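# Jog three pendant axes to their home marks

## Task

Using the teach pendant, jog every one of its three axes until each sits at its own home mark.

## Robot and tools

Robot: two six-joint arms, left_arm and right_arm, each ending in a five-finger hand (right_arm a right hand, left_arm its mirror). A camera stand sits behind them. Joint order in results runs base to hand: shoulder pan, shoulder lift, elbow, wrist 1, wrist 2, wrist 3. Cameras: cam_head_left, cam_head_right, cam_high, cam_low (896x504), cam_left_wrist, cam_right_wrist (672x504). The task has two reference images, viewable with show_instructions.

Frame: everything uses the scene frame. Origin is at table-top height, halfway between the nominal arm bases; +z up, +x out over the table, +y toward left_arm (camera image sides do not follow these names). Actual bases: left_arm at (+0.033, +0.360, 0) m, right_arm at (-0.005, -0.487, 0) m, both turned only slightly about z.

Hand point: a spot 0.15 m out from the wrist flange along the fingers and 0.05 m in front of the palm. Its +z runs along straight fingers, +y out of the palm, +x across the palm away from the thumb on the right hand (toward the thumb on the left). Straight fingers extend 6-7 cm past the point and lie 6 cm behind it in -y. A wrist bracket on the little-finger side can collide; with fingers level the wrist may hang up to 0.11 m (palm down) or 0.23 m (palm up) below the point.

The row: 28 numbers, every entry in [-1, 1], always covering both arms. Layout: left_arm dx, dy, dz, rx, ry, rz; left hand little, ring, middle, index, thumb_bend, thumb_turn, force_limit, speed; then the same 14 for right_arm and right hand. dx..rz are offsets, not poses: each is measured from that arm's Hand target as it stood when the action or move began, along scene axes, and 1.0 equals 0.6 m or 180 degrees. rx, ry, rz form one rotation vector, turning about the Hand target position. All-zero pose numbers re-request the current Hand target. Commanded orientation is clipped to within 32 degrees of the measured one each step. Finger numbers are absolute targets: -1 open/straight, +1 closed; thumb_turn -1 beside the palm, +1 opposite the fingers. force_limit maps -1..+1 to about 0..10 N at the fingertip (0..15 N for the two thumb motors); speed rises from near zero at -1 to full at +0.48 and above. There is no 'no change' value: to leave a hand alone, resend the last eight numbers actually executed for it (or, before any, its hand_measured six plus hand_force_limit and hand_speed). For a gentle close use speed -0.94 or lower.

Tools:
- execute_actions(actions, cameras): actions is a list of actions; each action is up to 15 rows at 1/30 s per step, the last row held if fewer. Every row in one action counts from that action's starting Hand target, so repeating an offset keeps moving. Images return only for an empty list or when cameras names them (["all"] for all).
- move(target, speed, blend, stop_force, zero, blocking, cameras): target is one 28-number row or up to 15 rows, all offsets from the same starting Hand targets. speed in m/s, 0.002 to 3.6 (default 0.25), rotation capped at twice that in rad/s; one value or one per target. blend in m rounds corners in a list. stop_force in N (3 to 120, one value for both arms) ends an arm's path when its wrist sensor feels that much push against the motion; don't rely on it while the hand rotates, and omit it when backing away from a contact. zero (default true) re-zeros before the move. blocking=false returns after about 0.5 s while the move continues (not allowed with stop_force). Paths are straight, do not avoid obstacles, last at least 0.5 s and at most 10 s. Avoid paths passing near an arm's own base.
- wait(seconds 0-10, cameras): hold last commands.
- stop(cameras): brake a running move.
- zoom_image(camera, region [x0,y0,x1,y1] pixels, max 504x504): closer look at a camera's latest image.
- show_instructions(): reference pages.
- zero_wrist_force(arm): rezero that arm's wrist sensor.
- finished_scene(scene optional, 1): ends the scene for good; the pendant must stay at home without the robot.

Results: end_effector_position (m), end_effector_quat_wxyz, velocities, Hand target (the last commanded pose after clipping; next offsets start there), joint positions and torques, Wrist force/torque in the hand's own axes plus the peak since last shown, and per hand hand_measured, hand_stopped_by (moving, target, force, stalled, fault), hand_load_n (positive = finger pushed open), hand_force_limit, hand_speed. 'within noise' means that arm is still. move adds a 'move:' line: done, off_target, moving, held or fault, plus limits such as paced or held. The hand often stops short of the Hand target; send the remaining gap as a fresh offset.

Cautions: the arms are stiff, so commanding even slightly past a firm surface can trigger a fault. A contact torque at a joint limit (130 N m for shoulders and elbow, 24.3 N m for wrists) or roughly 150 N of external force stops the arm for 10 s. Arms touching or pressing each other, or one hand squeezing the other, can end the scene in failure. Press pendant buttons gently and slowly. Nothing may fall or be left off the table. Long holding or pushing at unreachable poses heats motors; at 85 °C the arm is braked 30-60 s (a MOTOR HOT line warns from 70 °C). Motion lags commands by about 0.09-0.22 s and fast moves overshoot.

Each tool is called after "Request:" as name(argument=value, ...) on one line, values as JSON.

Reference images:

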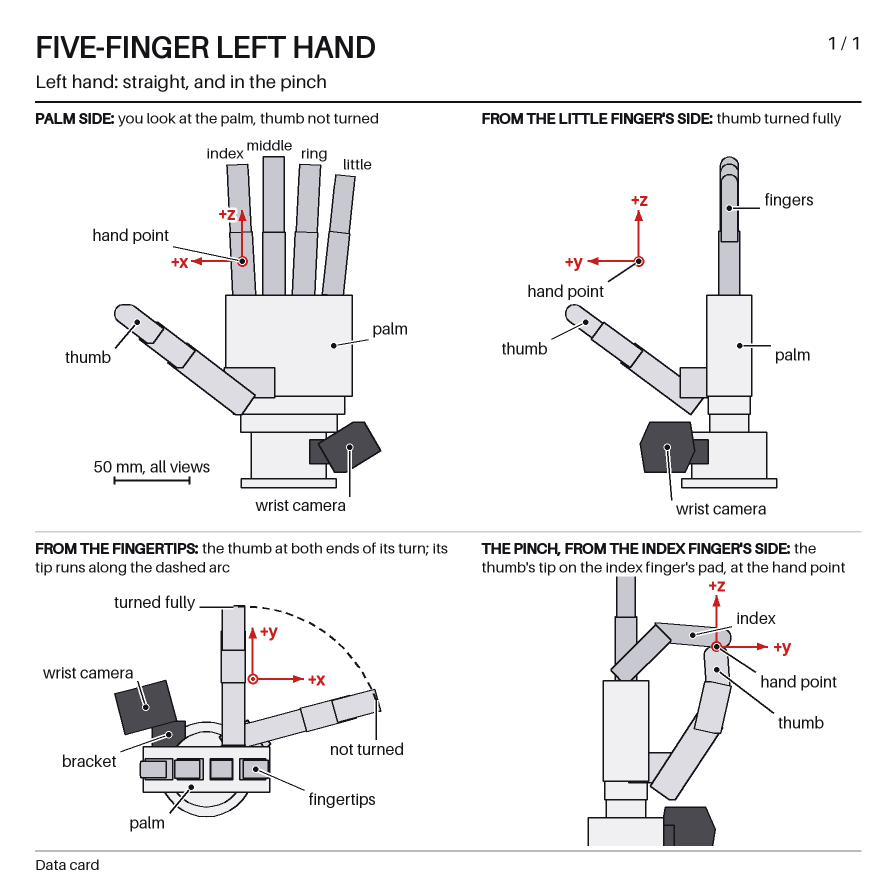

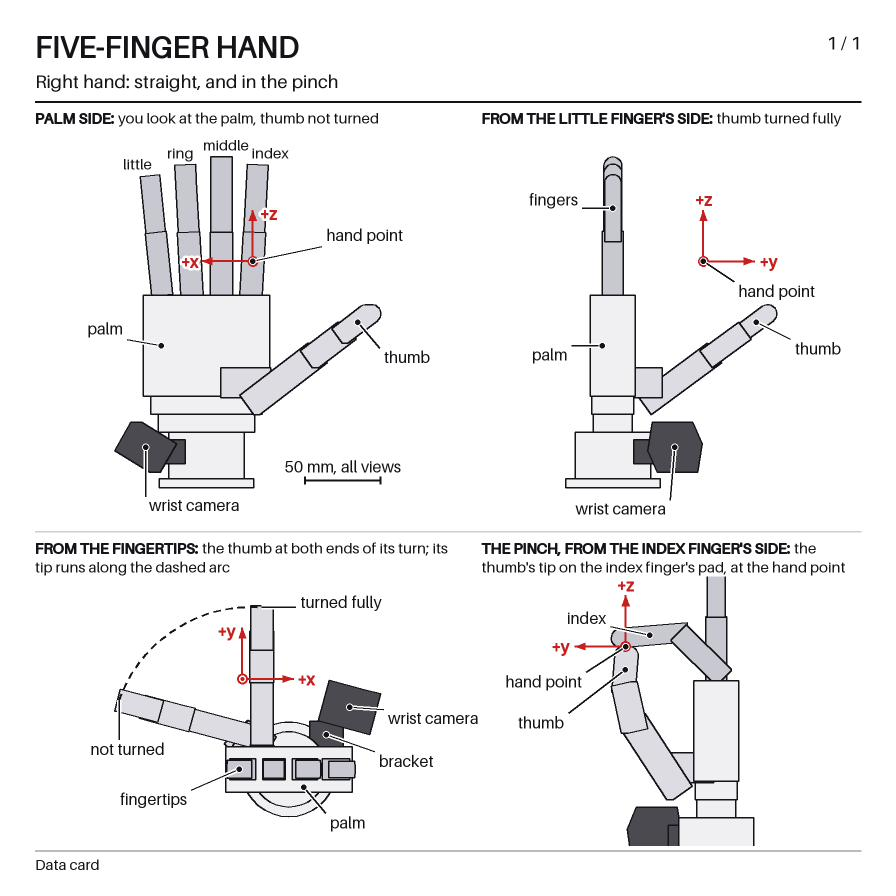

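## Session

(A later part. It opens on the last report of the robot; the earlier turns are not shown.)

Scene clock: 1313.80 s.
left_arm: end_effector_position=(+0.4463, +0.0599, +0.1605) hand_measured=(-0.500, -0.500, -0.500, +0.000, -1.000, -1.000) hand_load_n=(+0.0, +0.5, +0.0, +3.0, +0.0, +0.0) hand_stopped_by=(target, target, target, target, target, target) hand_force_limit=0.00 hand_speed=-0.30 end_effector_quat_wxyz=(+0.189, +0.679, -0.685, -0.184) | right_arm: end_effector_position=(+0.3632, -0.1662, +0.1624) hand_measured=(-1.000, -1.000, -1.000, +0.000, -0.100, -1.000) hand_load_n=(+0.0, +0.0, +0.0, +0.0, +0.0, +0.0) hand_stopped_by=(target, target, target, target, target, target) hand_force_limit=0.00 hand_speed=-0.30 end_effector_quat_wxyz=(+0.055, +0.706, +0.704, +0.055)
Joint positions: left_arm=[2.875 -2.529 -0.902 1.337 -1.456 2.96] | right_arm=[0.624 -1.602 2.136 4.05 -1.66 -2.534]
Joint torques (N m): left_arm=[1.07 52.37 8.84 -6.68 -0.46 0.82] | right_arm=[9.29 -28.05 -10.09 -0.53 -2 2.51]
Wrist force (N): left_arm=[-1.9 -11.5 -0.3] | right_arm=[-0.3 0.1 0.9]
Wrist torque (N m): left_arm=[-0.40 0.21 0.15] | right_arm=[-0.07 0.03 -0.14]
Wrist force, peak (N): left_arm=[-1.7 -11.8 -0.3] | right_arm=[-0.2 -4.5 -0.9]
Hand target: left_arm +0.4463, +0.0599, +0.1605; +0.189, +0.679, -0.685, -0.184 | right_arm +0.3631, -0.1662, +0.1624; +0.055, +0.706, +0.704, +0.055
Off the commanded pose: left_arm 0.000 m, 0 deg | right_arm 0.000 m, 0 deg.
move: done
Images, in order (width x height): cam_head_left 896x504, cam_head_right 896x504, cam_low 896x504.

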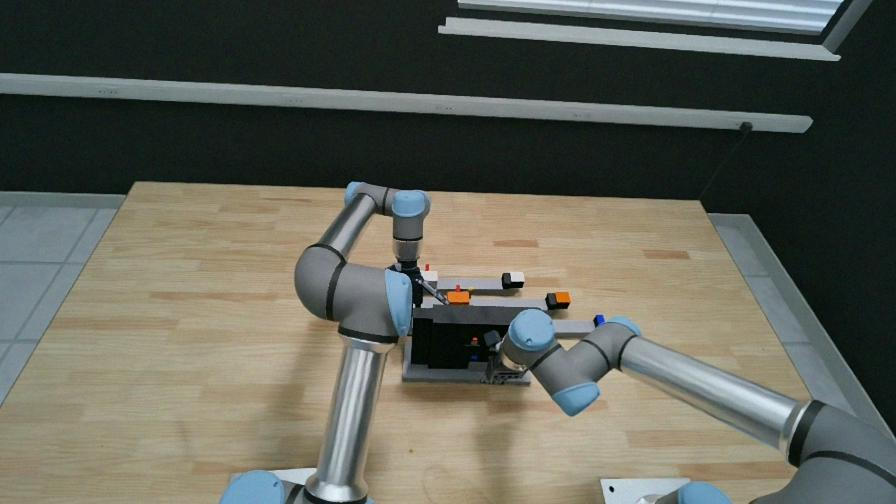

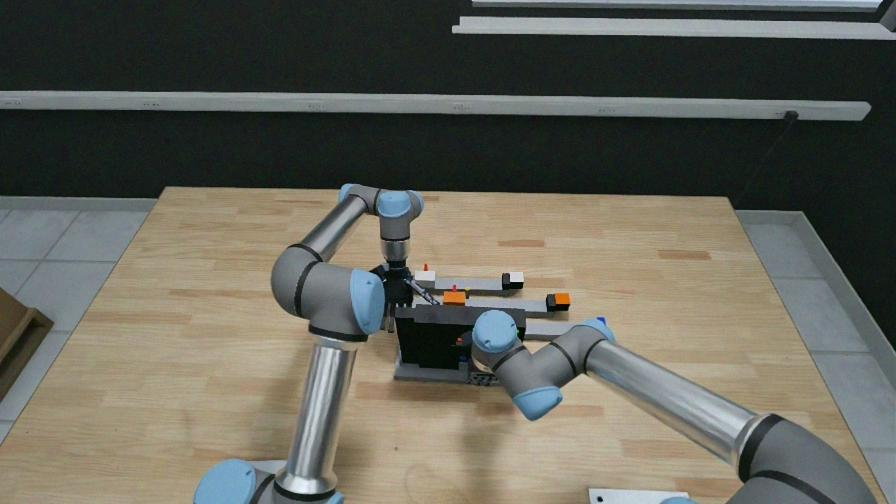

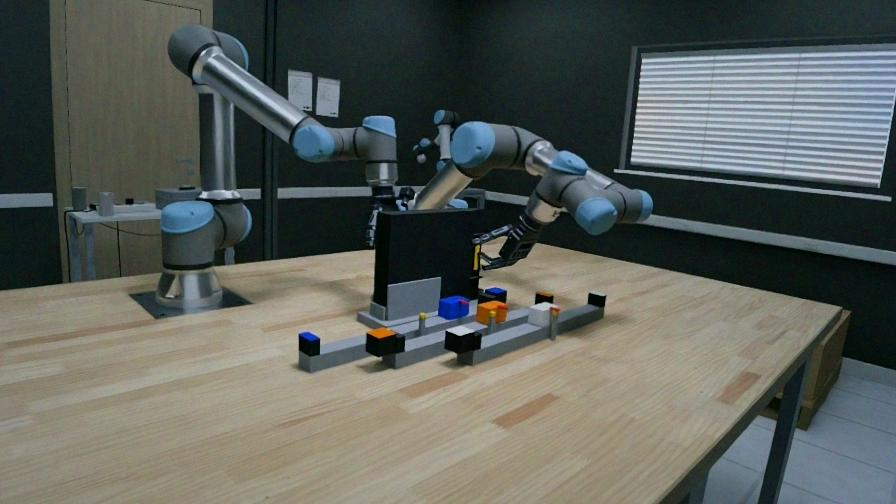

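Request:
move(target=[0, 0, 0, 0, 0, 0, -0.5, -0.5, -0.5, 0, -1, -1, 0, -0.3, 0.0127, 0, -0.0037, 0, 0, 0, -1, -1, -1, 0, -0.1, -1, 0, -0.3], speed=0.02, cameras=[])

Request:
move(target=[0, 0, 0, 0, 0, 0, -0.5, -0.5, -0.5, 0, -1, -1, 0, -0.3, -0.0127, 0, 0.0037, 0, 0, 0, -1, -1, -1, 0, -0.1, -1, 0, -0.3], speed=0.03, cameras=["cam_low", "cam_head_left", "cam_head_right", "cam_right_wrist"])

Request:
zoom_image(camera="cam_low", region=[500, 280, 600, 340])

Request:
zoom_image(camera="cam_head_left", region=[405, 255, 455, 295])

Request:
zoom_image(camera="cam_head_right", region=[405, 255, 455, 295])

Scene clock: 1326.57 s.
left_arm: end_effector_position=(+0.4463, +0.0599, +0.1605) hand_measured=(-0.500, -0.500, -0.500, +0.000, -1.000, -1.000) hand_load_n=(+0.0, +0.5, +0.0, +3.0, +0.0, +0.0) hand_stopped_by=(target, target, target, target, target, target) hand_force_limit=0.00 hand_speed=-0.30 end_effector_quat_wxyz=(+0.189, +0.679, -0.685, -0.184) | right_arm: end_effector_position=(+0.3706, -0.1662, +0.1602) hand_measured=(-1.000, -1.000, -1.000, +0.000, -0.100, -1.000) hand_load_n=(+0.0, +0.0, +0.0, -1.0, +0.0, +0.0) hand_stopped_by=(target, target, target, target, target, target) hand_force_limit=0.00 hand_speed=-0.30 end_effector_quat_wxyz=(+0.055, +0.706, +0.704, +0.055)
Joint positions: left_arm=[2.875 -2.529 -0.902 1.337 -1.456 2.96] | right_arm=[0.614 -1.587 2.129 4.042 -1.659 -2.544]
Joint torques (N m): left_arm=[1.57 52.72 9.33 -6.36 -0.35 0.84] | right_arm=[-9.89 -7.84 -28.34 -5.07 1.35 -2.76]
Wrist force (N): left_arm=[-2.0 -11.2 -1.0] | right_arm=[-0.1 -3.9 -1.4]
Wrist torque (N m): left_arm=[-0.35 0.21 0.14] | right_arm=[-0.12 -0.04 -0.02]
Wrist force, peak (N): left_arm=[-1.8 -11.7 -0.5] | right_arm=[-0.1 -4.1 -0.7]
Hand target: left_arm +0.4463, +0.0599, +0.1605; +0.189, +0.679, -0.685, -0.184 | right_arm +0.3707, -0.1662, +0.1602; +0.055, +0.706, +0.704, +0.055
Off the commanded pose: left_arm 0.000 m, 0 deg | right_arm 0.000 m, 0 deg.
move: done
No camera images: "cameras" was empty.

Scene clock: 1327.37 s.
left_arm: end_effector_position=(+0.4463, +0.0599, +0.1605) hand_measured=(-0.500, -0.500, -0.500, +0.000, -1.000, -1.000) hand_load_n=(+0.0, +0.0, +0.0, +3.0, +0.0, +0.0) hand_stopped_by=(target, target, target, target, target, target) hand_force_limit=0.00 hand_speed=-0.30 end_effector_quat_wxyz=(+0.189, +0.679, -0.685, -0.184) | right_arm: end_effector_position=(+0.3632, -0.1662, +0.1624) hand_measured=(-1.000, -1.000, -1.000, +0.000, -0.100, -1.000) hand_load_n=(+0.0, +0.0, +0.0, +0.0, +0.0, +0.0) hand_stopped_by=(target, target, target, target, target, target) hand_force_limit=0.00 hand_speed=-0.30 end_effector_quat_wxyz=(+0.055, +0.706, +0.704, +0.055)
Joint positions: left_arm=[2.875 -2.529 -0.902 1.337 -1.456 2.96] | right_arm=[0.624 -1.602 2.136 4.05 -1.66 -2.534]
Joint torques (N m): left_arm=[1.72 53.1 8.74 -6.37 -0.04 0.9] | right_arm=[7.66 -28.18 -10.77 -0.53 -1.88 2.48]
Wrist force (N): left_arm=[-1.7 -11.6 0.1] | right_arm=[-0.1 0.2 1.3]
Wrist torque (N m): left_arm=[-0.39 0.19 0.15] | right_arm=[-0.08 -0.01 -0.12]
Wrist force, peak (N): left_arm=[-1.7 -11.6 0.0] | right_arm=[-0.8 -4.1 0.0]
Hand target: left_arm +0.4463, +0.0599, +0.1605; +0.189, +0.679, -0.685, -0.184 | right_arm +0.3631, -0.1662, +0.1624; +0.055, +0.706, +0.704, +0.055
Off the commanded pose: left_arm 0.000 m, 0 deg | right_arm 0.000 m, 0 deg.
move: done
Images, in order (width x height): cam_head_left 896x504, cam_head_right 896x504, cam_low 896x504, cam_right_wrist 672x504.

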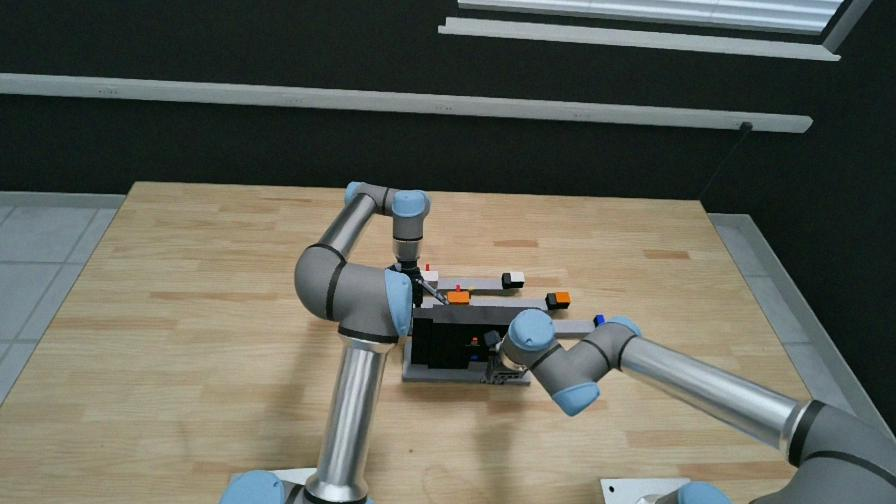

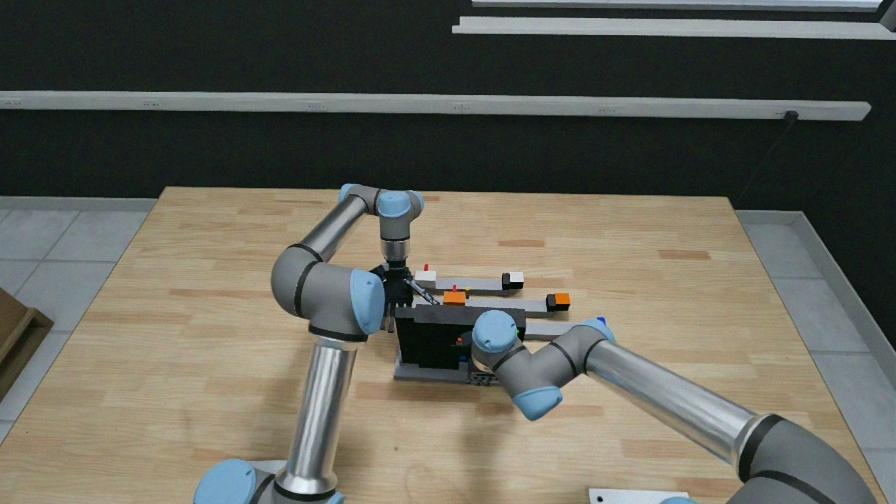

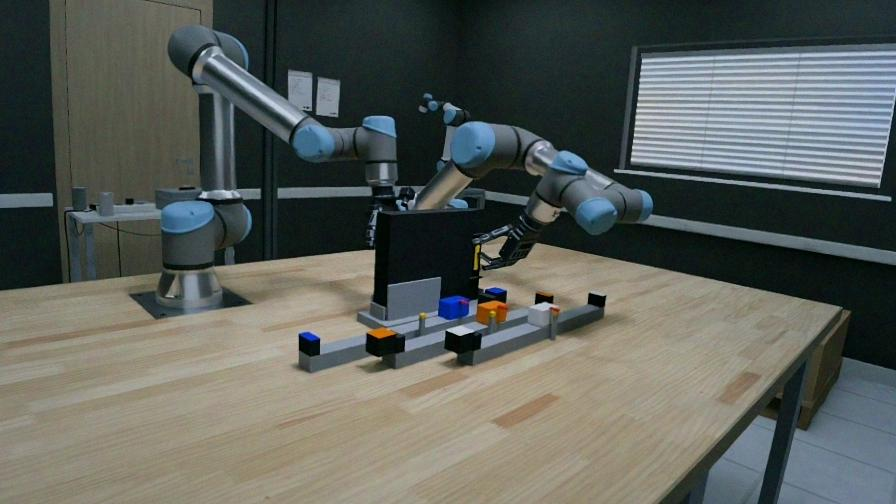

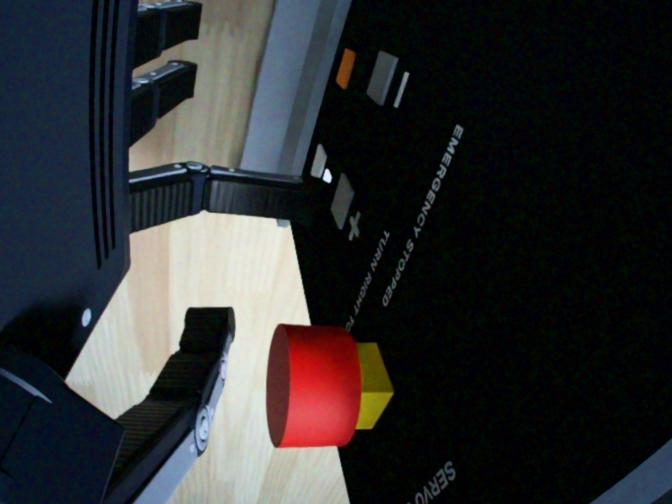

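Scaled by 5.040 from the camera's 896x504 image, which has a finer 1280x720 frame.

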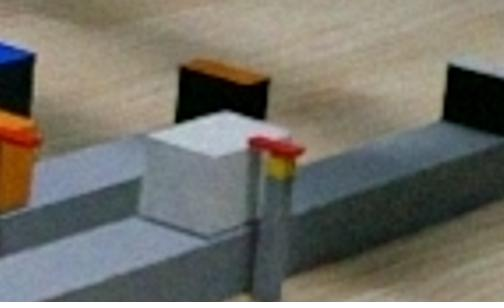

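Scaled by 10.080 from the camera's 896x504 image, which has a finer 1280x720 frame.

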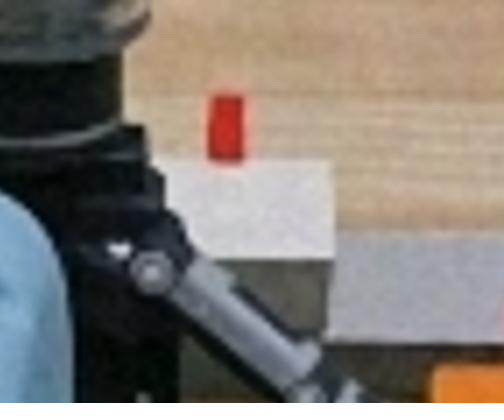

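Scaled by 10.080 from the camera's 896x504 image, which has a finer 1280x720 frame.

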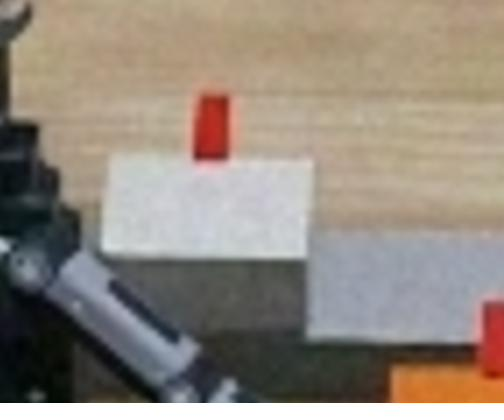

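Request:
move(target=[0, 0, 0, 0, 0, 0, -0.5, -0.5, -0.5, 0, -1, -1, 0, -0.3, -0.0228, 0.07, -0.0358, 0, 0, 0, -1, -1, -1, 0, -0.1, -1, 0, -0.3], speed=0.04, cameras=["cam_right_wrist"])

Request:
zoom_image(camera="cam_right_wrist", region=[250, 130, 410, 290])

Scene clock: 1351.70 s.
left_arm: end_effector_position=(+0.4463, +0.0599, +0.1605) hand_measured=(-0.500, -0.500, -0.500, +0.000, -1.000, -1.000) hand_load_n=(+0.0, +0.0, +0.0, +3.0, +0.0, +0.0) hand_stopped_by=(target, target, target, target, target, target) hand_force_limit=0.00 hand_speed=-0.30 end_effector_quat_wxyz=(+0.189, +0.679, -0.685, -0.184) | right_arm: end_effector_position=(+0.3494, -0.1243, +0.1410) hand_measured=(-1.000, -1.000, -1.000, +0.000, -0.100, -1.000) hand_load_n=(+0.0, +0.0, +0.0, +0.5, +0.0, +0.0) hand_stopped_by=(target, target, target, target, target, target) hand_force_limit=0.00 hand_speed=-0.30 end_effector_quat_wxyz=(+0.055, +0.706, +0.704, +0.055)
Joint positions: left_arm=[2.875 -2.529 -0.902 1.337 -1.456 2.96] | right_arm=[0.719 -1.508 2.102 3.999 -1.672 -2.439]
Joint torques (N m): left_arm=[2.61 53.7 8.97 -6.41 0.09 1.1] | right_arm=[8.79 -12.74 -26.7 -4.39 -1.99 2.52]
Wrist force (N): left_arm=[-1.8 -11.5 -0.3] | right_arm=[0.0 -0.1 1.3]
Wrist torque (N m): left_arm=[-0.38 0.19 0.15] | right_arm=[-0.11 -0.03 -0.11]
Wrist force, peak (N): left_arm=[-1.9 -11.7 0.1] | right_arm=[0.0 -0.3 1.4]
Hand target: left_arm +0.4463, +0.0599, +0.1605; +0.189, +0.679, -0.685, -0.184 | right_arm +0.3494, -0.1242, +0.1409; +0.055, +0.706, +0.704, +0.055
Off the commanded pose: left_arm 0.000 m, 0 deg | right_arm 0.000 m, 0 deg.
move: done
Images, in order (width x height): cam_right_wrist 672x504.

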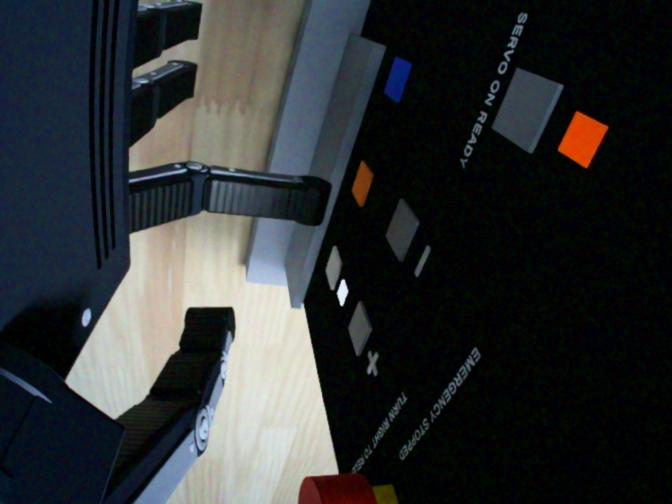

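Scaled by 3.150 from the camera's 672x504 image, which has a finer 960x720 frame.

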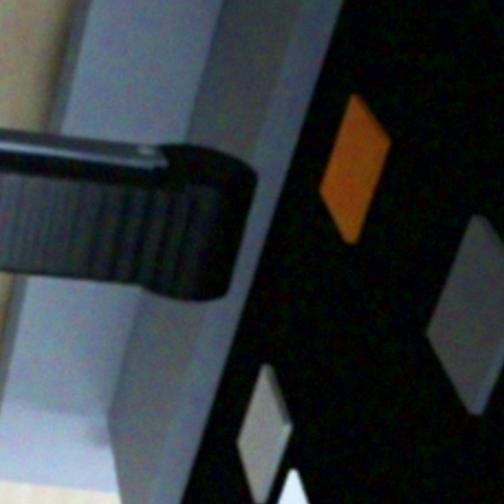

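Request:
move(target=[0, 0, 0, 0, 0, 0, -0.5, -0.5, -0.5, 0, -1, -1, 0, -0.3, 0.0107, 0.0117, -0.006, 0, 0, 0, -1, -1, -1, 0, -0.1, -1, 0, -0.3], speed=0.03, cameras=["cam_right_wrist"])

Request:
zoom_image(camera="cam_right_wrist", region=[250, 130, 410, 290])

Request:
move(target=[0, 0, 0, 0, 0, 0, -0.5, -0.5, -0.5, 0, -1, -1, 0, -0.3, 0.016, 0, -0.0047, 0, 0, 0, -1, -1, -1, 0, -0.1, -1, 0, -0.3], speed=0.006, stop_force=3, cameras=["cam_right_wrist"])

Request:
zoom_image(camera="cam_right_wrist", region=[250, 130, 410, 290])

Scene clock: 1367.30 s.
left_arm: end_effector_position=(+0.4463, +0.0599, +0.1605) hand_measured=(-0.500, -0.500, -0.500, +0.000, -1.000, -1.000) hand_load_n=(+0.0, +0.0, +0.0, +3.0, +0.0, +0.0) hand_stopped_by=(target, target, target, target, target, target) hand_force_limit=0.00 hand_speed=-0.30 end_effector_quat_wxyz=(+0.189, +0.679, -0.685, -0.184) | right_arm: end_effector_position=(+0.3557, -0.1172, +0.1374) hand_measured=(-1.000, -1.000, -1.000, +0.000, -0.100, -1.000) hand_load_n=(+0.0, +0.0, +0.0, +0.0, +0.0, +0.0) hand_stopped_by=(target, target, target, target, target, target) hand_force_limit=0.00 hand_speed=-0.30 end_effector_quat_wxyz=(+0.055, +0.706, +0.704, +0.055)
Joint positions: left_arm=[2.875 -2.529 -0.902 1.337 -1.456 2.96] | right_arm=[0.721 -1.48 2.083 3.991 -1.672 -2.436]
Joint torques (N m): left_arm=[0.42 55.05 8.59 -6.51 -0.07 0.82] | right_arm=[8.78 -14.89 -25.97 -4.43 -1.84 2.52]
Wrist force (N): left_arm=[-1.9 -11.3 0.0] | right_arm=[0.1 0.2 1.3]
Wrist torque (N m): left_arm=[-0.36 0.22 0.13] | right_arm=[-0.07 -0.05 -0.08]
Wrist force, peak (N): left_arm=[-1.7 -11.7 -0.1] | right_arm=[0.1 0.2 1.3]
Hand target: left_arm +0.4463, +0.0599, +0.1605; +0.189, +0.679, -0.685, -0.184 | right_arm +0.3558, -0.1172, +0.1373; +0.055, +0.706, +0.704, +0.055
Off the commanded pose: left_arm 0.000 m, 0 deg | right_arm 0.000 m, 0 deg.
move: done
Images, in order (width x height): cam_right_wrist 672x504.

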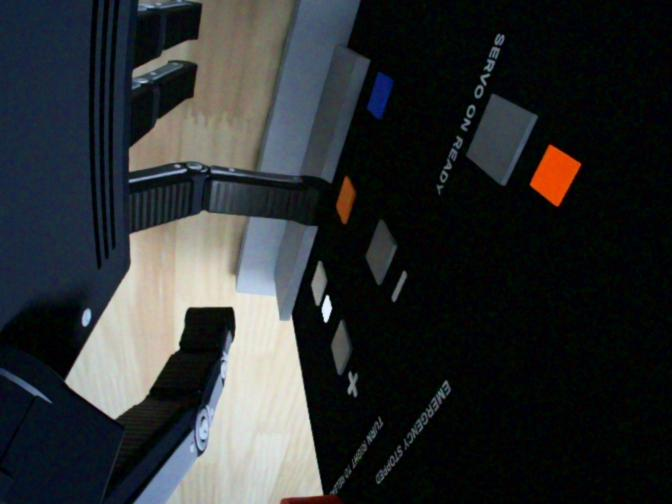

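Scaled by 3.150 from the camera's 672x504 image, which has a finer 960x720 frame.

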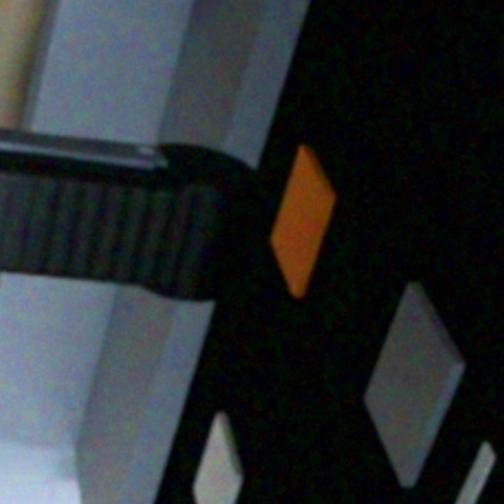

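Scene clock: 1369.80 s.
left_arm: end_effector_position=(+0.4463, +0.0599, +0.1605) hand_measured=(-0.500, -0.500, -0.500, +0.000, -1.000, -1.000) hand_load_n=(+0.0, +0.0, +0.0, +3.0, +0.0, +0.0) hand_stopped_by=(target, target, target, target, target, target) hand_force_limit=0.00 hand_speed=-0.30 end_effector_quat_wxyz=(+0.189, +0.679, -0.685, -0.184) | right_arm: end_effector_position=(+0.3654, -0.1172, +0.1345) hand_measured=(-1.000, -1.000, -1.000, +0.000, -0.100, -1.000) hand_load_n=(+0.0, +0.0, +0.0, +0.0, +0.0, +0.0) hand_stopped_by=(target, target, target, target, target, target) hand_force_limit=0.00 hand_speed=-0.30 end_effector_quat_wxyz=(+0.055, +0.706, +0.704, +0.055)
Joint positions: left_arm=[2.875 -2.529 -0.902 1.337 -1.456 2.96] | right_arm=[0.708 -1.463 2.073 3.982 -1.671 -2.449]
Joint torques (N m): left_arm=[1.52 56 10.28 -6.33 -0.15 0.92] | right_arm=[-9.47 -13.22 -25.64 -4.45 1.66 -2.39]
Wrist force (N): left_arm=[-1.7 -11.6 -0.2] | right_arm=[-0.1 0.1 1.2]
Wrist torque (N m): left_arm=[-0.41 0.19 0.16] | right_arm=[-0.07 -0.02 0.00]
Wrist force, peak (N): left_arm=[-1.7 -11.7 0.0] | right_arm=[0.0 0.1 1.4]
Hand target: left_arm +0.4463, +0.0599, +0.1605; +0.189, +0.679, -0.685, -0.184 | right_arm +0.3654, -0.1172, +0.1345; +0.055, +0.706, +0.704, +0.055
Off the commanded pose: left_arm 0.000 m, 0 deg | right_arm 0.000 m, 0 deg.
move: done
Images, in order (width x height): cam_right_wrist 672x504.

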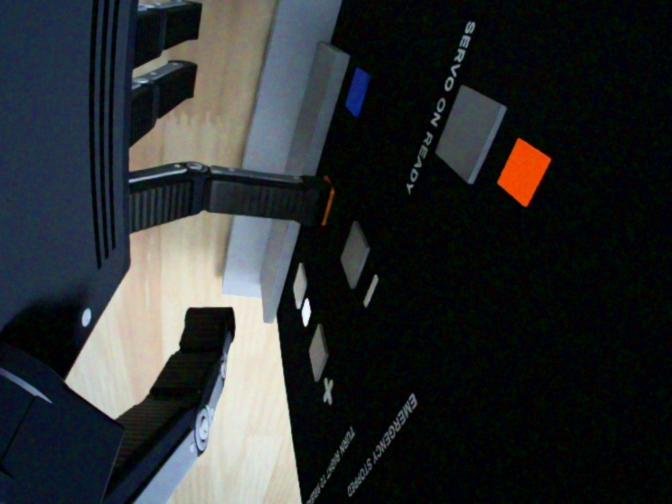

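Scaled by 3.150 from the camera's 672x504 image, which has a finer 960x720 frame.

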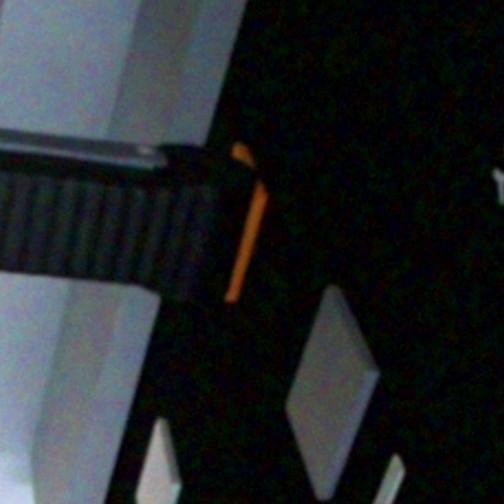

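Request:
move(target=[0, 0, 0, 0, 0, 0, -0.5, -0.5, -0.5, 0, -1, -1, 0, -0.3, 0.0128, 0, -0.0037, 0, 0, 0, -1, -1, -1, 0, -0.1, -1, 0, -0.3], speed=0.004, stop_force=5, cameras=["cam_right_wrist"])

Request:
zoom_image(camera="cam_right_wrist", region=[250, 130, 410, 290])

Scene clock: 1379.43 s.
left_arm: end_effector_position=(+0.4463, +0.0599, +0.1605) hand_measured=(-0.500, -0.500, -0.500, +0.000, -1.000, -1.000) hand_load_n=(+0.5, +0.0, +0.0, +3.0, +0.0, +0.0) hand_stopped_by=(target, target, target, target, target, target) hand_force_limit=0.00 hand_speed=-0.30 end_effector_quat_wxyz=(+0.189, +0.679, -0.685, -0.184) | right_arm: end_effector_position=(+0.3722, -0.1172, +0.1325) hand_measured=(-1.000, -1.000, -1.000, +0.000, -0.100, -1.000) hand_load_n=(+0.0, +0.0, +0.0, -1.0, +0.0, +0.0) hand_stopped_by=(target, target, target, target, target, target) hand_force_limit=0.00 hand_speed=-0.30 end_effector_quat_wxyz=(+0.055, +0.706, +0.704, +0.055)
Joint positions: left_arm=[2.875 -2.529 -0.902 1.337 -1.456 2.96] | right_arm=[0.699 -1.451 2.066 3.977 -1.67 -2.459]
Joint torques (N m): left_arm=[1.69 54.55 9.92 -6.44 -0.24 1.19] | right_arm=[7.03 -32.2 -11.07 -1.53 -2.4 2.29]
Wrist force (N): left_arm=[-1.8 -11.5 -0.6] | right_arm=[-0.6 -5.5 -1.6]
Wrist torque (N m): left_arm=[-0.39 0.19 0.16] | right_arm=[-0.13 -0.06 -0.02]
Wrist force, peak (N): left_arm=[-1.7 -11.8 -0.3] | right_arm=[-0.7 -7.9 -2.0]
Hand target: left_arm +0.4463, +0.0599, +0.1605; +0.189, +0.679, -0.685, -0.184 | right_arm +0.3722, -0.1172, +0.1325; +0.055, +0.706, +0.704, +0.055 (not the last commanded pose)
Off the commanded pose: left_arm 0.000 m, 0 deg | right_arm 0.001 m, 0 deg.
move: contact (right_arm)
Images, in order (width x height): cam_right_wrist 672x504.

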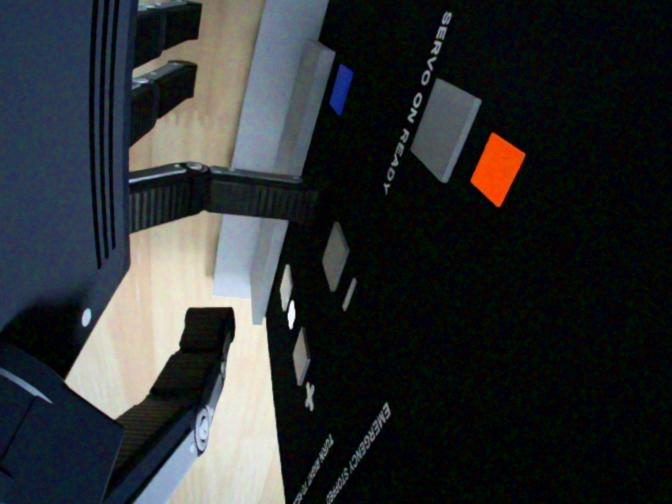

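Scaled by 3.150 from the camera's 672x504 image, which has a finer 960x720 frame.

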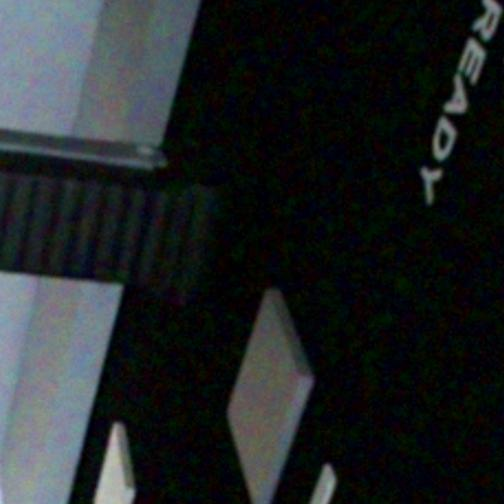

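Request:
move(target=[[0, 0, 0, 0, 0, 0, -0.5, -0.5, -0.5, 0, -1, -1, 0, -0.3, -0.0128, 0, 0.0037, 0, 0, 0, -1, -1, -1, 0, -0.1, -1, 0, -0.3], [0, 0, 0, 0, 0, 0, -0.5, -0.5, -0.5, 0, -1, -1, 0, -0.3, -0.0148, 0, -0.0097, 0, 0, 0, -1, -1, -1, 0, -0.1, -1, 0, -0.3]], speed=0.03, cameras=["cam_right_wrist"])

Request:
zoom_image(camera="cam_right_wrist", region=[250, 130, 410, 290])

Request:
move(target=[0, 0, 0, 0, 0, 0, -0.5, -0.5, -0.5, 0, -1, -1, 0, -0.3, 0.016, 0, -0.0047, 0, 0, 0, -1, -1, -1, 0, -0.1, -1, 0, -0.3], speed=0.005, stop_force=3, cameras=["cam_right_wrist"])

Request:
zoom_image(camera="cam_right_wrist", region=[250, 130, 410, 290])

Scene clock: 1409.77 s.
left_arm: end_effector_position=(+0.4463, +0.0599, +0.1605) hand_measured=(-0.500, -0.500, -0.500, +0.000, -1.000, -1.000) hand_load_n=(+0.0, +0.0, +0.0, +3.0, -0.5, +0.0) hand_stopped_by=(target, target, target, target, target, target) hand_force_limit=0.00 hand_speed=-0.30 end_effector_quat_wxyz=(+0.189, +0.679, -0.685, -0.184) | right_arm: end_effector_position=(+0.3633, -0.1172, +0.1268) hand_measured=(-1.000, -1.000, -1.000, +0.000, -0.100, -1.000) hand_load_n=(+0.0, +0.0, +0.0, +0.0, +0.0, +0.0) hand_stopped_by=(target, target, target, target, target, target) hand_force_limit=0.00 hand_speed=-0.30 end_effector_quat_wxyz=(+0.055, +0.706, +0.704, +0.055)
Joint positions: left_arm=[2.875 -2.529 -0.902 1.337 -1.456 2.96] | right_arm=[0.711 -1.454 2.086 3.96 -1.671 -2.447]
Joint torques (N m): left_arm=[2.66 56.23 9.07 -6.44 -0.08 0.86] | right_arm=[9.04 -13.85 -9.36 -4.61 -1.9 2.52]
Wrist force (N): left_arm=[-2.1 -11.4 -0.8] | right_arm=[0.0 -0.1 1.0]
Wrist torque (N m): left_arm=[-0.39 0.22 0.14] | right_arm=[-0.11 -0.03 -0.11]
Wrist force, peak (N): left_arm=[-1.7 -11.8 -0.1] | right_arm=[-0.8 -6.3 -1.0]
Hand target: left_arm +0.4463, +0.0599, +0.1605; +0.189, +0.679, -0.685, -0.184 | right_arm +0.3633, -0.1172, +0.1267; +0.055, +0.706, +0.704, +0.055
Off the commanded pose: left_arm 0.000 m, 0 deg | right_arm 0.000 m, 0 deg.
move: done
Images, in order (width x height): cam_right_wrist 672x504.

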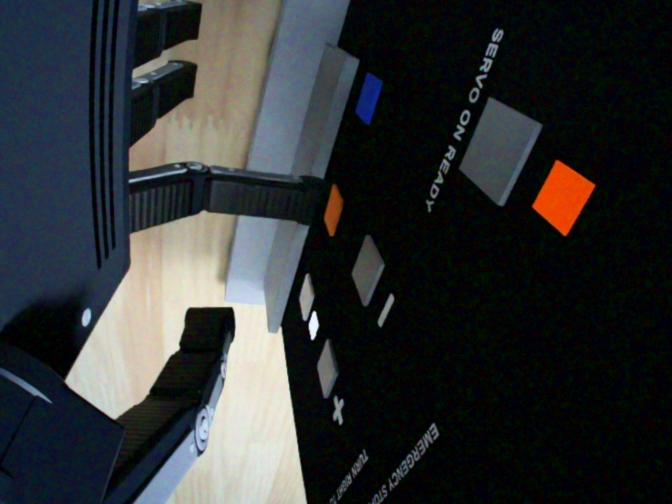

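Scaled by 3.150 from the camera's 672x504 image, which has a finer 960x720 frame.

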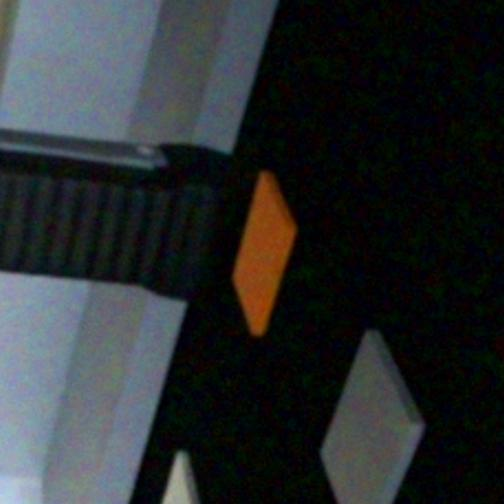

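Scene clock: 1412.83 s.
left_arm: end_effector_position=(+0.4463, +0.0599, +0.1605) hand_measured=(-0.500, -0.500, -0.500, +0.000, -1.000, -1.000) hand_load_n=(+0.0, +0.0, +0.0, +3.0, +0.0, +0.0) hand_stopped_by=(target, target, target, target, target, target) hand_force_limit=0.00 hand_speed=-0.30 end_effector_quat_wxyz=(+0.189, +0.679, -0.685, -0.184) | right_arm: end_effector_position=(+0.3722, -0.1172, +0.1241) hand_measured=(-1.000, -1.000, -1.000, +0.000, -0.100, -1.000) hand_load_n=(+0.0, +0.0, +0.0, -0.5, +0.0, +0.0) hand_stopped_by=(target, target, target, target, target, target) hand_force_limit=0.00 hand_speed=-0.30 end_effector_quat_wxyz=(+0.055, +0.706, +0.704, +0.055)
Joint positions: left_arm=[2.875 -2.529 -0.902 1.337 -1.456 2.96] | right_arm=[0.699 -1.438 2.077 3.953 -1.67 -2.459]
Joint torques (N m): left_arm=[0.57 54.35 10.51 -6.45 0.2 0.81] | right_arm=[7.61 -32.44 -10.86 -1.53 -2.39 2.33]
Wrist force (N): left_arm=[-2.0 -11.3 -1.0] | right_arm=[-0.8 -4.5 -1.2]
Wrist torque (N m): left_arm=[-0.36 0.20 0.15] | right_arm=[-0.14 -0.03 -0.04]
Wrist force, peak (N): left_arm=[-1.8 -11.7 0.0] | right_arm=[-0.7 -8.0 -2.0]
Hand target: left_arm +0.4463, +0.0599, +0.1605; +0.189, +0.679, -0.685, -0.184 | right_arm +0.3722, -0.1172, +0.1241; +0.055, +0.706, +0.704, +0.055 (not the last commanded pose)
Off the commanded pose: left_arm 0.000 m, 0 deg | right_arm 0.001 m, 0 deg.
move: contact (right_arm)
Images, in order (width x height): cam_right_wrist 672x504.

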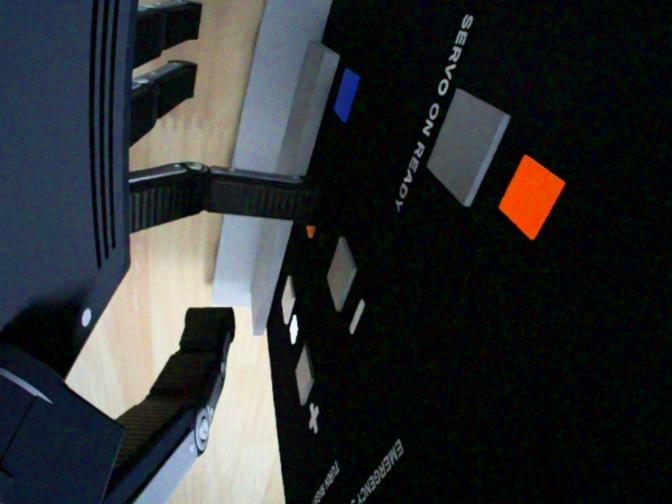

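Scaled by 3.150 from the camera's 672x504 image, which has a finer 960x720 frame.

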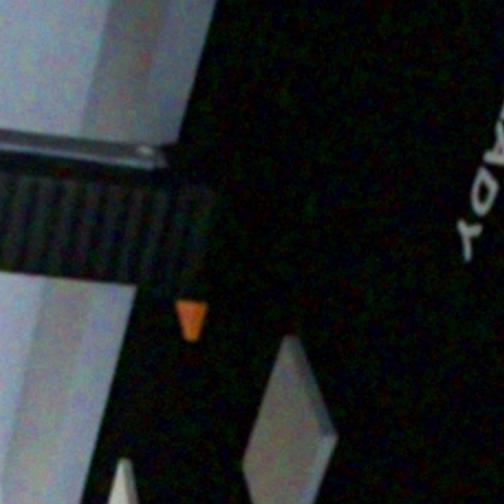

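Request:
move(target=[[0, 0, 0, 0, 0, 0, -0.5, -0.5, -0.5, 0, -1, -1, 0, -0.3, -0.0158, 0, 0, 0, 0, 0, -1, -1, -1, 0, -0.1, -1, 0, -0.3], [0, 0, 0, 0, 0, 0, -0.5, -0.5, -0.5, 0, -1, -1, 0, -0.3, -0.0158, -0.0168, -0.0093, 0, 0, 0, -1, -1, -1, 0, -0.1, -1, 0, -0.3]], speed=0.03, cameras=["cam_right_wrist"])

Request:
zoom_image(camera="cam_right_wrist", region=[250, 130, 410, 290])

Request:
move(target=[0, 0, 0, 0, 0, 0, -0.5, -0.5, -0.5, 0, -1, -1, 0, -0.3, 0.02, 0, 0, 0, 0, 0, -1, -1, -1, 0, -0.1, -1, 0, -0.3], speed=0.005, stop_force=3, cameras=["cam_right_wrist"])

Request:
zoom_image(camera="cam_right_wrist", region=[250, 130, 410, 290])

Scene clock: 1505.77 s.
left_arm: end_effector_position=(+0.4463, +0.0599, +0.1605) hand_measured=(-0.500, -0.500, -0.500, +0.000, -1.000, -1.000) hand_load_n=(+0.0, +0.0, +0.5, +3.0, +0.0, +0.0) hand_stopped_by=(target, target, target, target, target, target) hand_force_limit=0.00 hand_speed=-0.30 end_effector_quat_wxyz=(+0.189, +0.679, -0.685, -0.184) | right_arm: end_effector_position=(+0.3627, -0.1271, +0.1186) hand_measured=(-1.000, -1.000, -1.000, +0.000, -0.100, -1.000) hand_load_n=(+0.0, +0.0, +0.0, +0.0, +0.0, +0.0) hand_stopped_by=(target, target, target, target, target, target) hand_force_limit=0.00 hand_speed=-0.30 end_effector_quat_wxyz=(+0.055, +0.706, +0.704, +0.055)
Joint positions: left_arm=[2.875 -2.529 -0.902 1.337 -1.456 2.96] | right_arm=[0.695 -1.459 2.12 3.931 -1.669 -2.462]
Joint torques (N m): left_arm=[1.5 54.92 10.07 -6.19 0.18 0.97] | right_arm=[-9.93 -31.14 -9.78 -4.5 1.69 -2.46]
Wrist force (N): left_arm=[-1.8 -11.4 -0.1] | right_arm=[0.0 0.1 1.3]
Wrist torque (N m): left_arm=[-0.37 0.20 0.14] | right_arm=[-0.08 -0.03 -0.01]
Wrist force, peak (N): left_arm=[-1.9 -11.8 -0.1] | right_arm=[-0.8 -5.2 -0.5]
Hand target: left_arm +0.4463, +0.0599, +0.1605; +0.189, +0.679, -0.685, -0.184 | right_arm +0.3627, -0.1272, +0.1185; +0.055, +0.706, +0.704, +0.055
Off the commanded pose: left_arm 0.000 m, 0 deg | right_arm 0.000 m, 0 deg.
move: done
Images, in order (width x height): cam_right_wrist 672x504.

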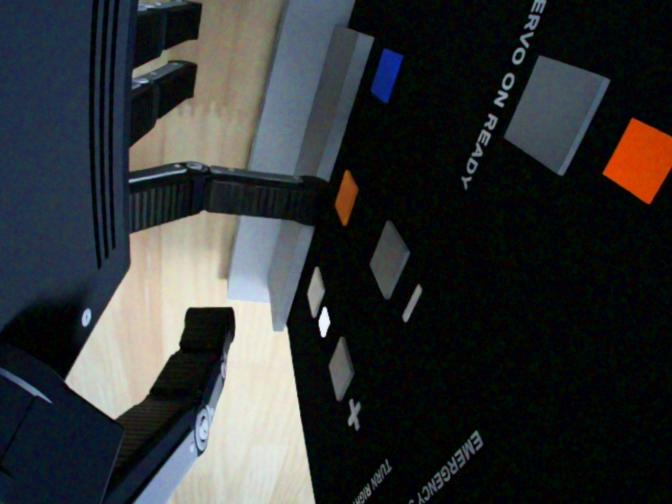

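Scaled by 3.150 from the camera's 672x504 image, which has a finer 960x720 frame.

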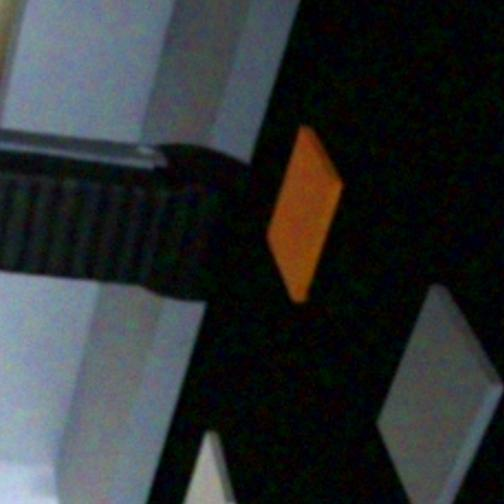

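Scene clock: 1508.53 s.
left_arm: end_effector_position=(+0.4463, +0.0599, +0.1605) hand_measured=(-0.500, -0.500, -0.500, +0.000, -1.000, -1.000) hand_load_n=(+0.0, +0.0, +0.0, +3.0, +0.0, +0.0) hand_stopped_by=(target, target, target, target, target, target) hand_force_limit=0.00 hand_speed=-0.30 end_effector_quat_wxyz=(+0.189, +0.679, -0.685, -0.184) | right_arm: end_effector_position=(+0.3708, -0.1272, +0.1185) hand_measured=(-1.000, -1.000, -1.000, +0.000, -0.100, -1.000) hand_load_n=(+0.0, +0.0, +0.0, +0.0, +0.0, +0.0) hand_stopped_by=(target, target, target, target, target, target) hand_force_limit=0.00 hand_speed=-0.30 end_effector_quat_wxyz=(+0.055, +0.706, +0.704, +0.055)
Joint positions: left_arm=[2.875 -2.529 -0.902 1.337 -1.456 2.96] | right_arm=[0.684 -1.449 2.108 3.931 -1.668 -2.474]
Joint torques (N m): left_arm=[1.5 55.88 11.15 -6.16 -0.01 0.8] | right_arm=[7.18 -32.3 -10.34 -1.98 -0.79 2.39]
Wrist force (N): left_arm=[-1.8 -11.5 -0.1] | right_arm=[-0.3 -3.0 0.5]
Wrist torque (N m): left_arm=[-0.39 0.19 0.15] | right_arm=[-0.12 -0.02 -0.04]
Wrist force, peak (N): left_arm=[-1.7 -11.6 -0.2] | right_arm=[-0.4 -3.4 0.4]
Hand target: left_arm +0.4463, +0.0599, +0.1605; +0.189, +0.679, -0.685, -0.184 | right_arm +0.3708, -0.1272, +0.1185; +0.055, +0.706, +0.704, +0.055 (not the last commanded pose)
Off the commanded pose: left_arm 0.000 m, 0 deg | right_arm 0.004 m, 0 deg.
move: contact (right_arm)
Images, in order (width x height): cam_right_wrist 672x504.

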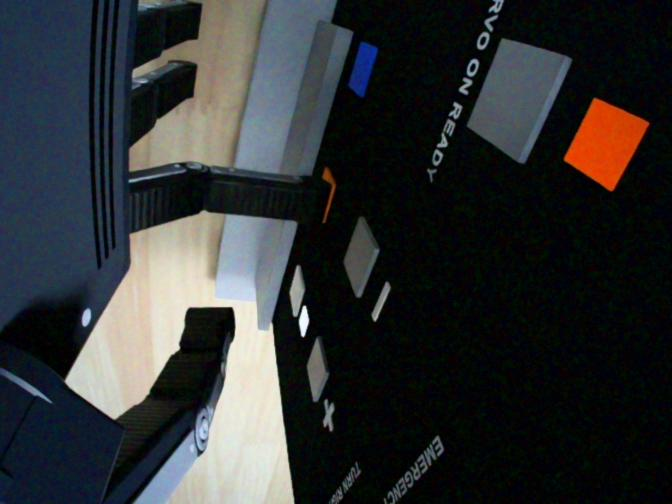

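Scaled by 3.150 from the camera's 672x504 image, which has a finer 960x720 frame.

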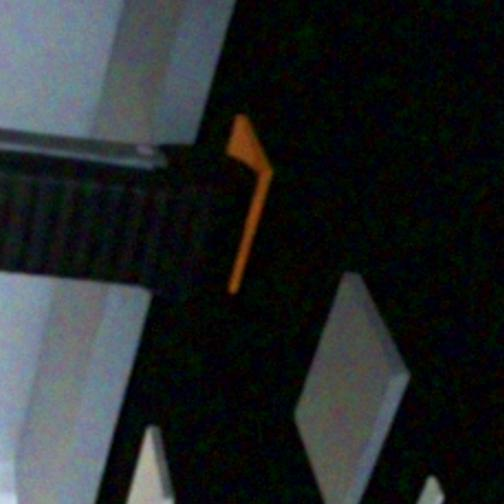

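Request:
move(target=[0, 0, 0, 0, 0, 0, -0.5, -0.5, -0.5, 0, -1, -1, 0, -0.3, 0.0045, 0, 0, 0, 0, 0, -1, -1, -1, 0, -0.1, -1, 0, -0.3], speed=0.004, stop_force=4, cameras=["cam_right_wrist"])

Request:
move(target=[0, 0, 0, 0, 0, 0, -0.5, -0.5, -0.5, 0, -1, -1, 0, -0.3, -0.0133, 0, 0, 0, 0, 0, -1, -1, -1, 0, -0.1, -1, 0, -0.3], speed=0.03, cameras=["cam_right_wrist"])

Scene clock: 1515.53 s.
left_arm: end_effector_position=(+0.4463, +0.0599, +0.1605) hand_measured=(-0.500, -0.500, -0.500, +0.000, -1.000, -1.000) hand_load_n=(+0.0, +0.0, +0.0, +3.0, +0.0, +0.0) hand_stopped_by=(target, target, target, target, target, target) hand_force_limit=0.00 hand_speed=-0.30 end_effector_quat_wxyz=(+0.189, +0.679, -0.685, -0.184) | right_arm: end_effector_position=(+0.3718, -0.1273, +0.1185) hand_measured=(-1.000, -1.000, -1.000, +0.000, -0.100, -1.000) hand_load_n=(+0.0, +0.0, +0.0, +0.0, +0.0, +0.0) hand_stopped_by=(target, target, target, target, target, target) hand_force_limit=0.00 hand_speed=-0.30 end_effector_quat_wxyz=(+0.055, +0.706, +0.704, +0.055)
Joint positions: left_arm=[2.875 -2.529 -0.902 1.337 -1.456 2.96] | right_arm=[0.683 -1.448 2.106 3.931 -1.668 -2.475]
Joint torques (N m): left_arm=[1.4 54.8 9.72 -6.26 -0.02 0.95] | right_arm=[6 -31.97 -10.94 -2.99 -2.68 2.16]
Wrist force (N): left_arm=[-1.8 -11.6 0.0] | right_arm=[-0.8 -7.9 -1.2]
Wrist torque (N m): left_arm=[-0.37 0.20 0.14] | right_arm=[-0.15 -0.04 -0.05]
Wrist force, peak (N): left_arm=[-1.8 -11.8 -0.2] | right_arm=[-1.1 -10.6 -2.4]
Hand target: left_arm +0.4463, +0.0599, +0.1605; +0.189, +0.679, -0.685, -0.184 | right_arm +0.3718, -0.1272, +0.1185; +0.055, +0.706, +0.704, +0.055 (not the last commanded pose)
Off the commanded pose: left_arm 0.000 m, 0 deg | right_arm 0.002 m, 0 deg.
move: contact (right_arm)
Images, in order (width x height): cam_right_wrist 672x504.

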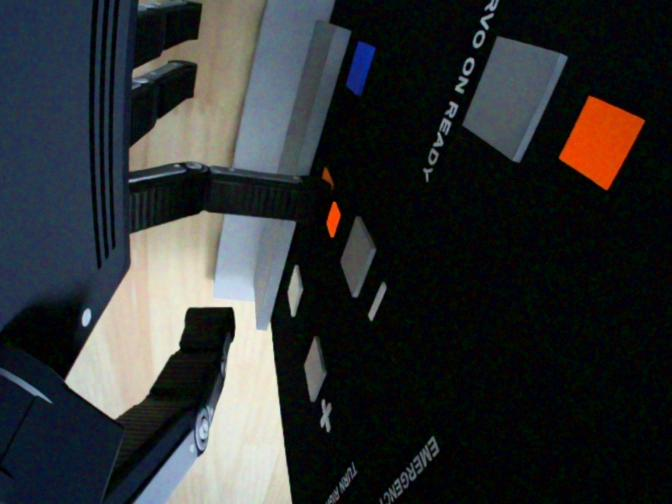

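Scene clock: 1516.30 s.
left_arm: end_effector_position=(+0.4463, +0.0599, +0.1605) hand_measured=(-0.500, -0.500, -0.500, +0.000, -1.000, -1.000) hand_load_n=(+0.0, +0.0, +0.0, +3.0, +0.0, +0.0) hand_stopped_by=(target, target, target, target, target, target) hand_force_limit=0.00 hand_speed=-0.30 end_effector_quat_wxyz=(+0.189, +0.679, -0.685, -0.184) | right_arm: end_effector_position=(+0.3640, -0.1272, +0.1185) hand_measured=(-1.000, -1.000, -1.000, +0.000, -0.100, -1.000) hand_load_n=(+0.0, +0.0, +0.0, +0.0, +0.0, +0.0) hand_stopped_by=(target, target, target, target, target, target) hand_force_limit=0.00 hand_speed=-0.30 end_effector_quat_wxyz=(+0.055, +0.706, +0.704, +0.055)
Joint positions: left_arm=[2.875 -2.529 -0.902 1.337 -1.456 2.96] | right_arm=[0.693 -1.458 2.118 3.931 -1.669 -2.464]
Joint torques (N m): left_arm=[1.46 54.03 10.1 -6.25 0.1 0.78] | right_arm=[8.81 -32.29 -8.45 -4.45 -1.85 2.62]
Wrist force (N): left_arm=[-1.8 -11.5 -0.2] | right_arm=[0.0 0.0 1.2]
Wrist torque (N m): left_arm=[-0.37 0.20 0.15] | right_arm=[-0.09 -0.03 -0.10]
Wrist force, peak (N): left_arm=[-2.0 -11.5 -0.8] | right_arm=[-0.6 -7.5 -1.7]
Hand target: left_arm +0.4463, +0.0599, +0.1605; +0.189, +0.679, -0.685, -0.184 | right_arm +0.3638, -0.1272, +0.1185; +0.055, +0.706, +0.704, +0.055
Off the commanded pose: left_arm 0.000 m, 0 deg | right_arm 0.000 m, 0 deg.
move: done
Images, in order (width x height): cam_right_wrist 672x504.

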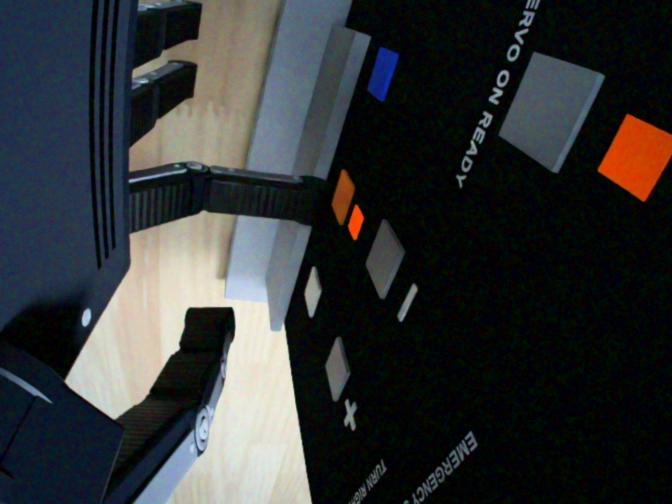

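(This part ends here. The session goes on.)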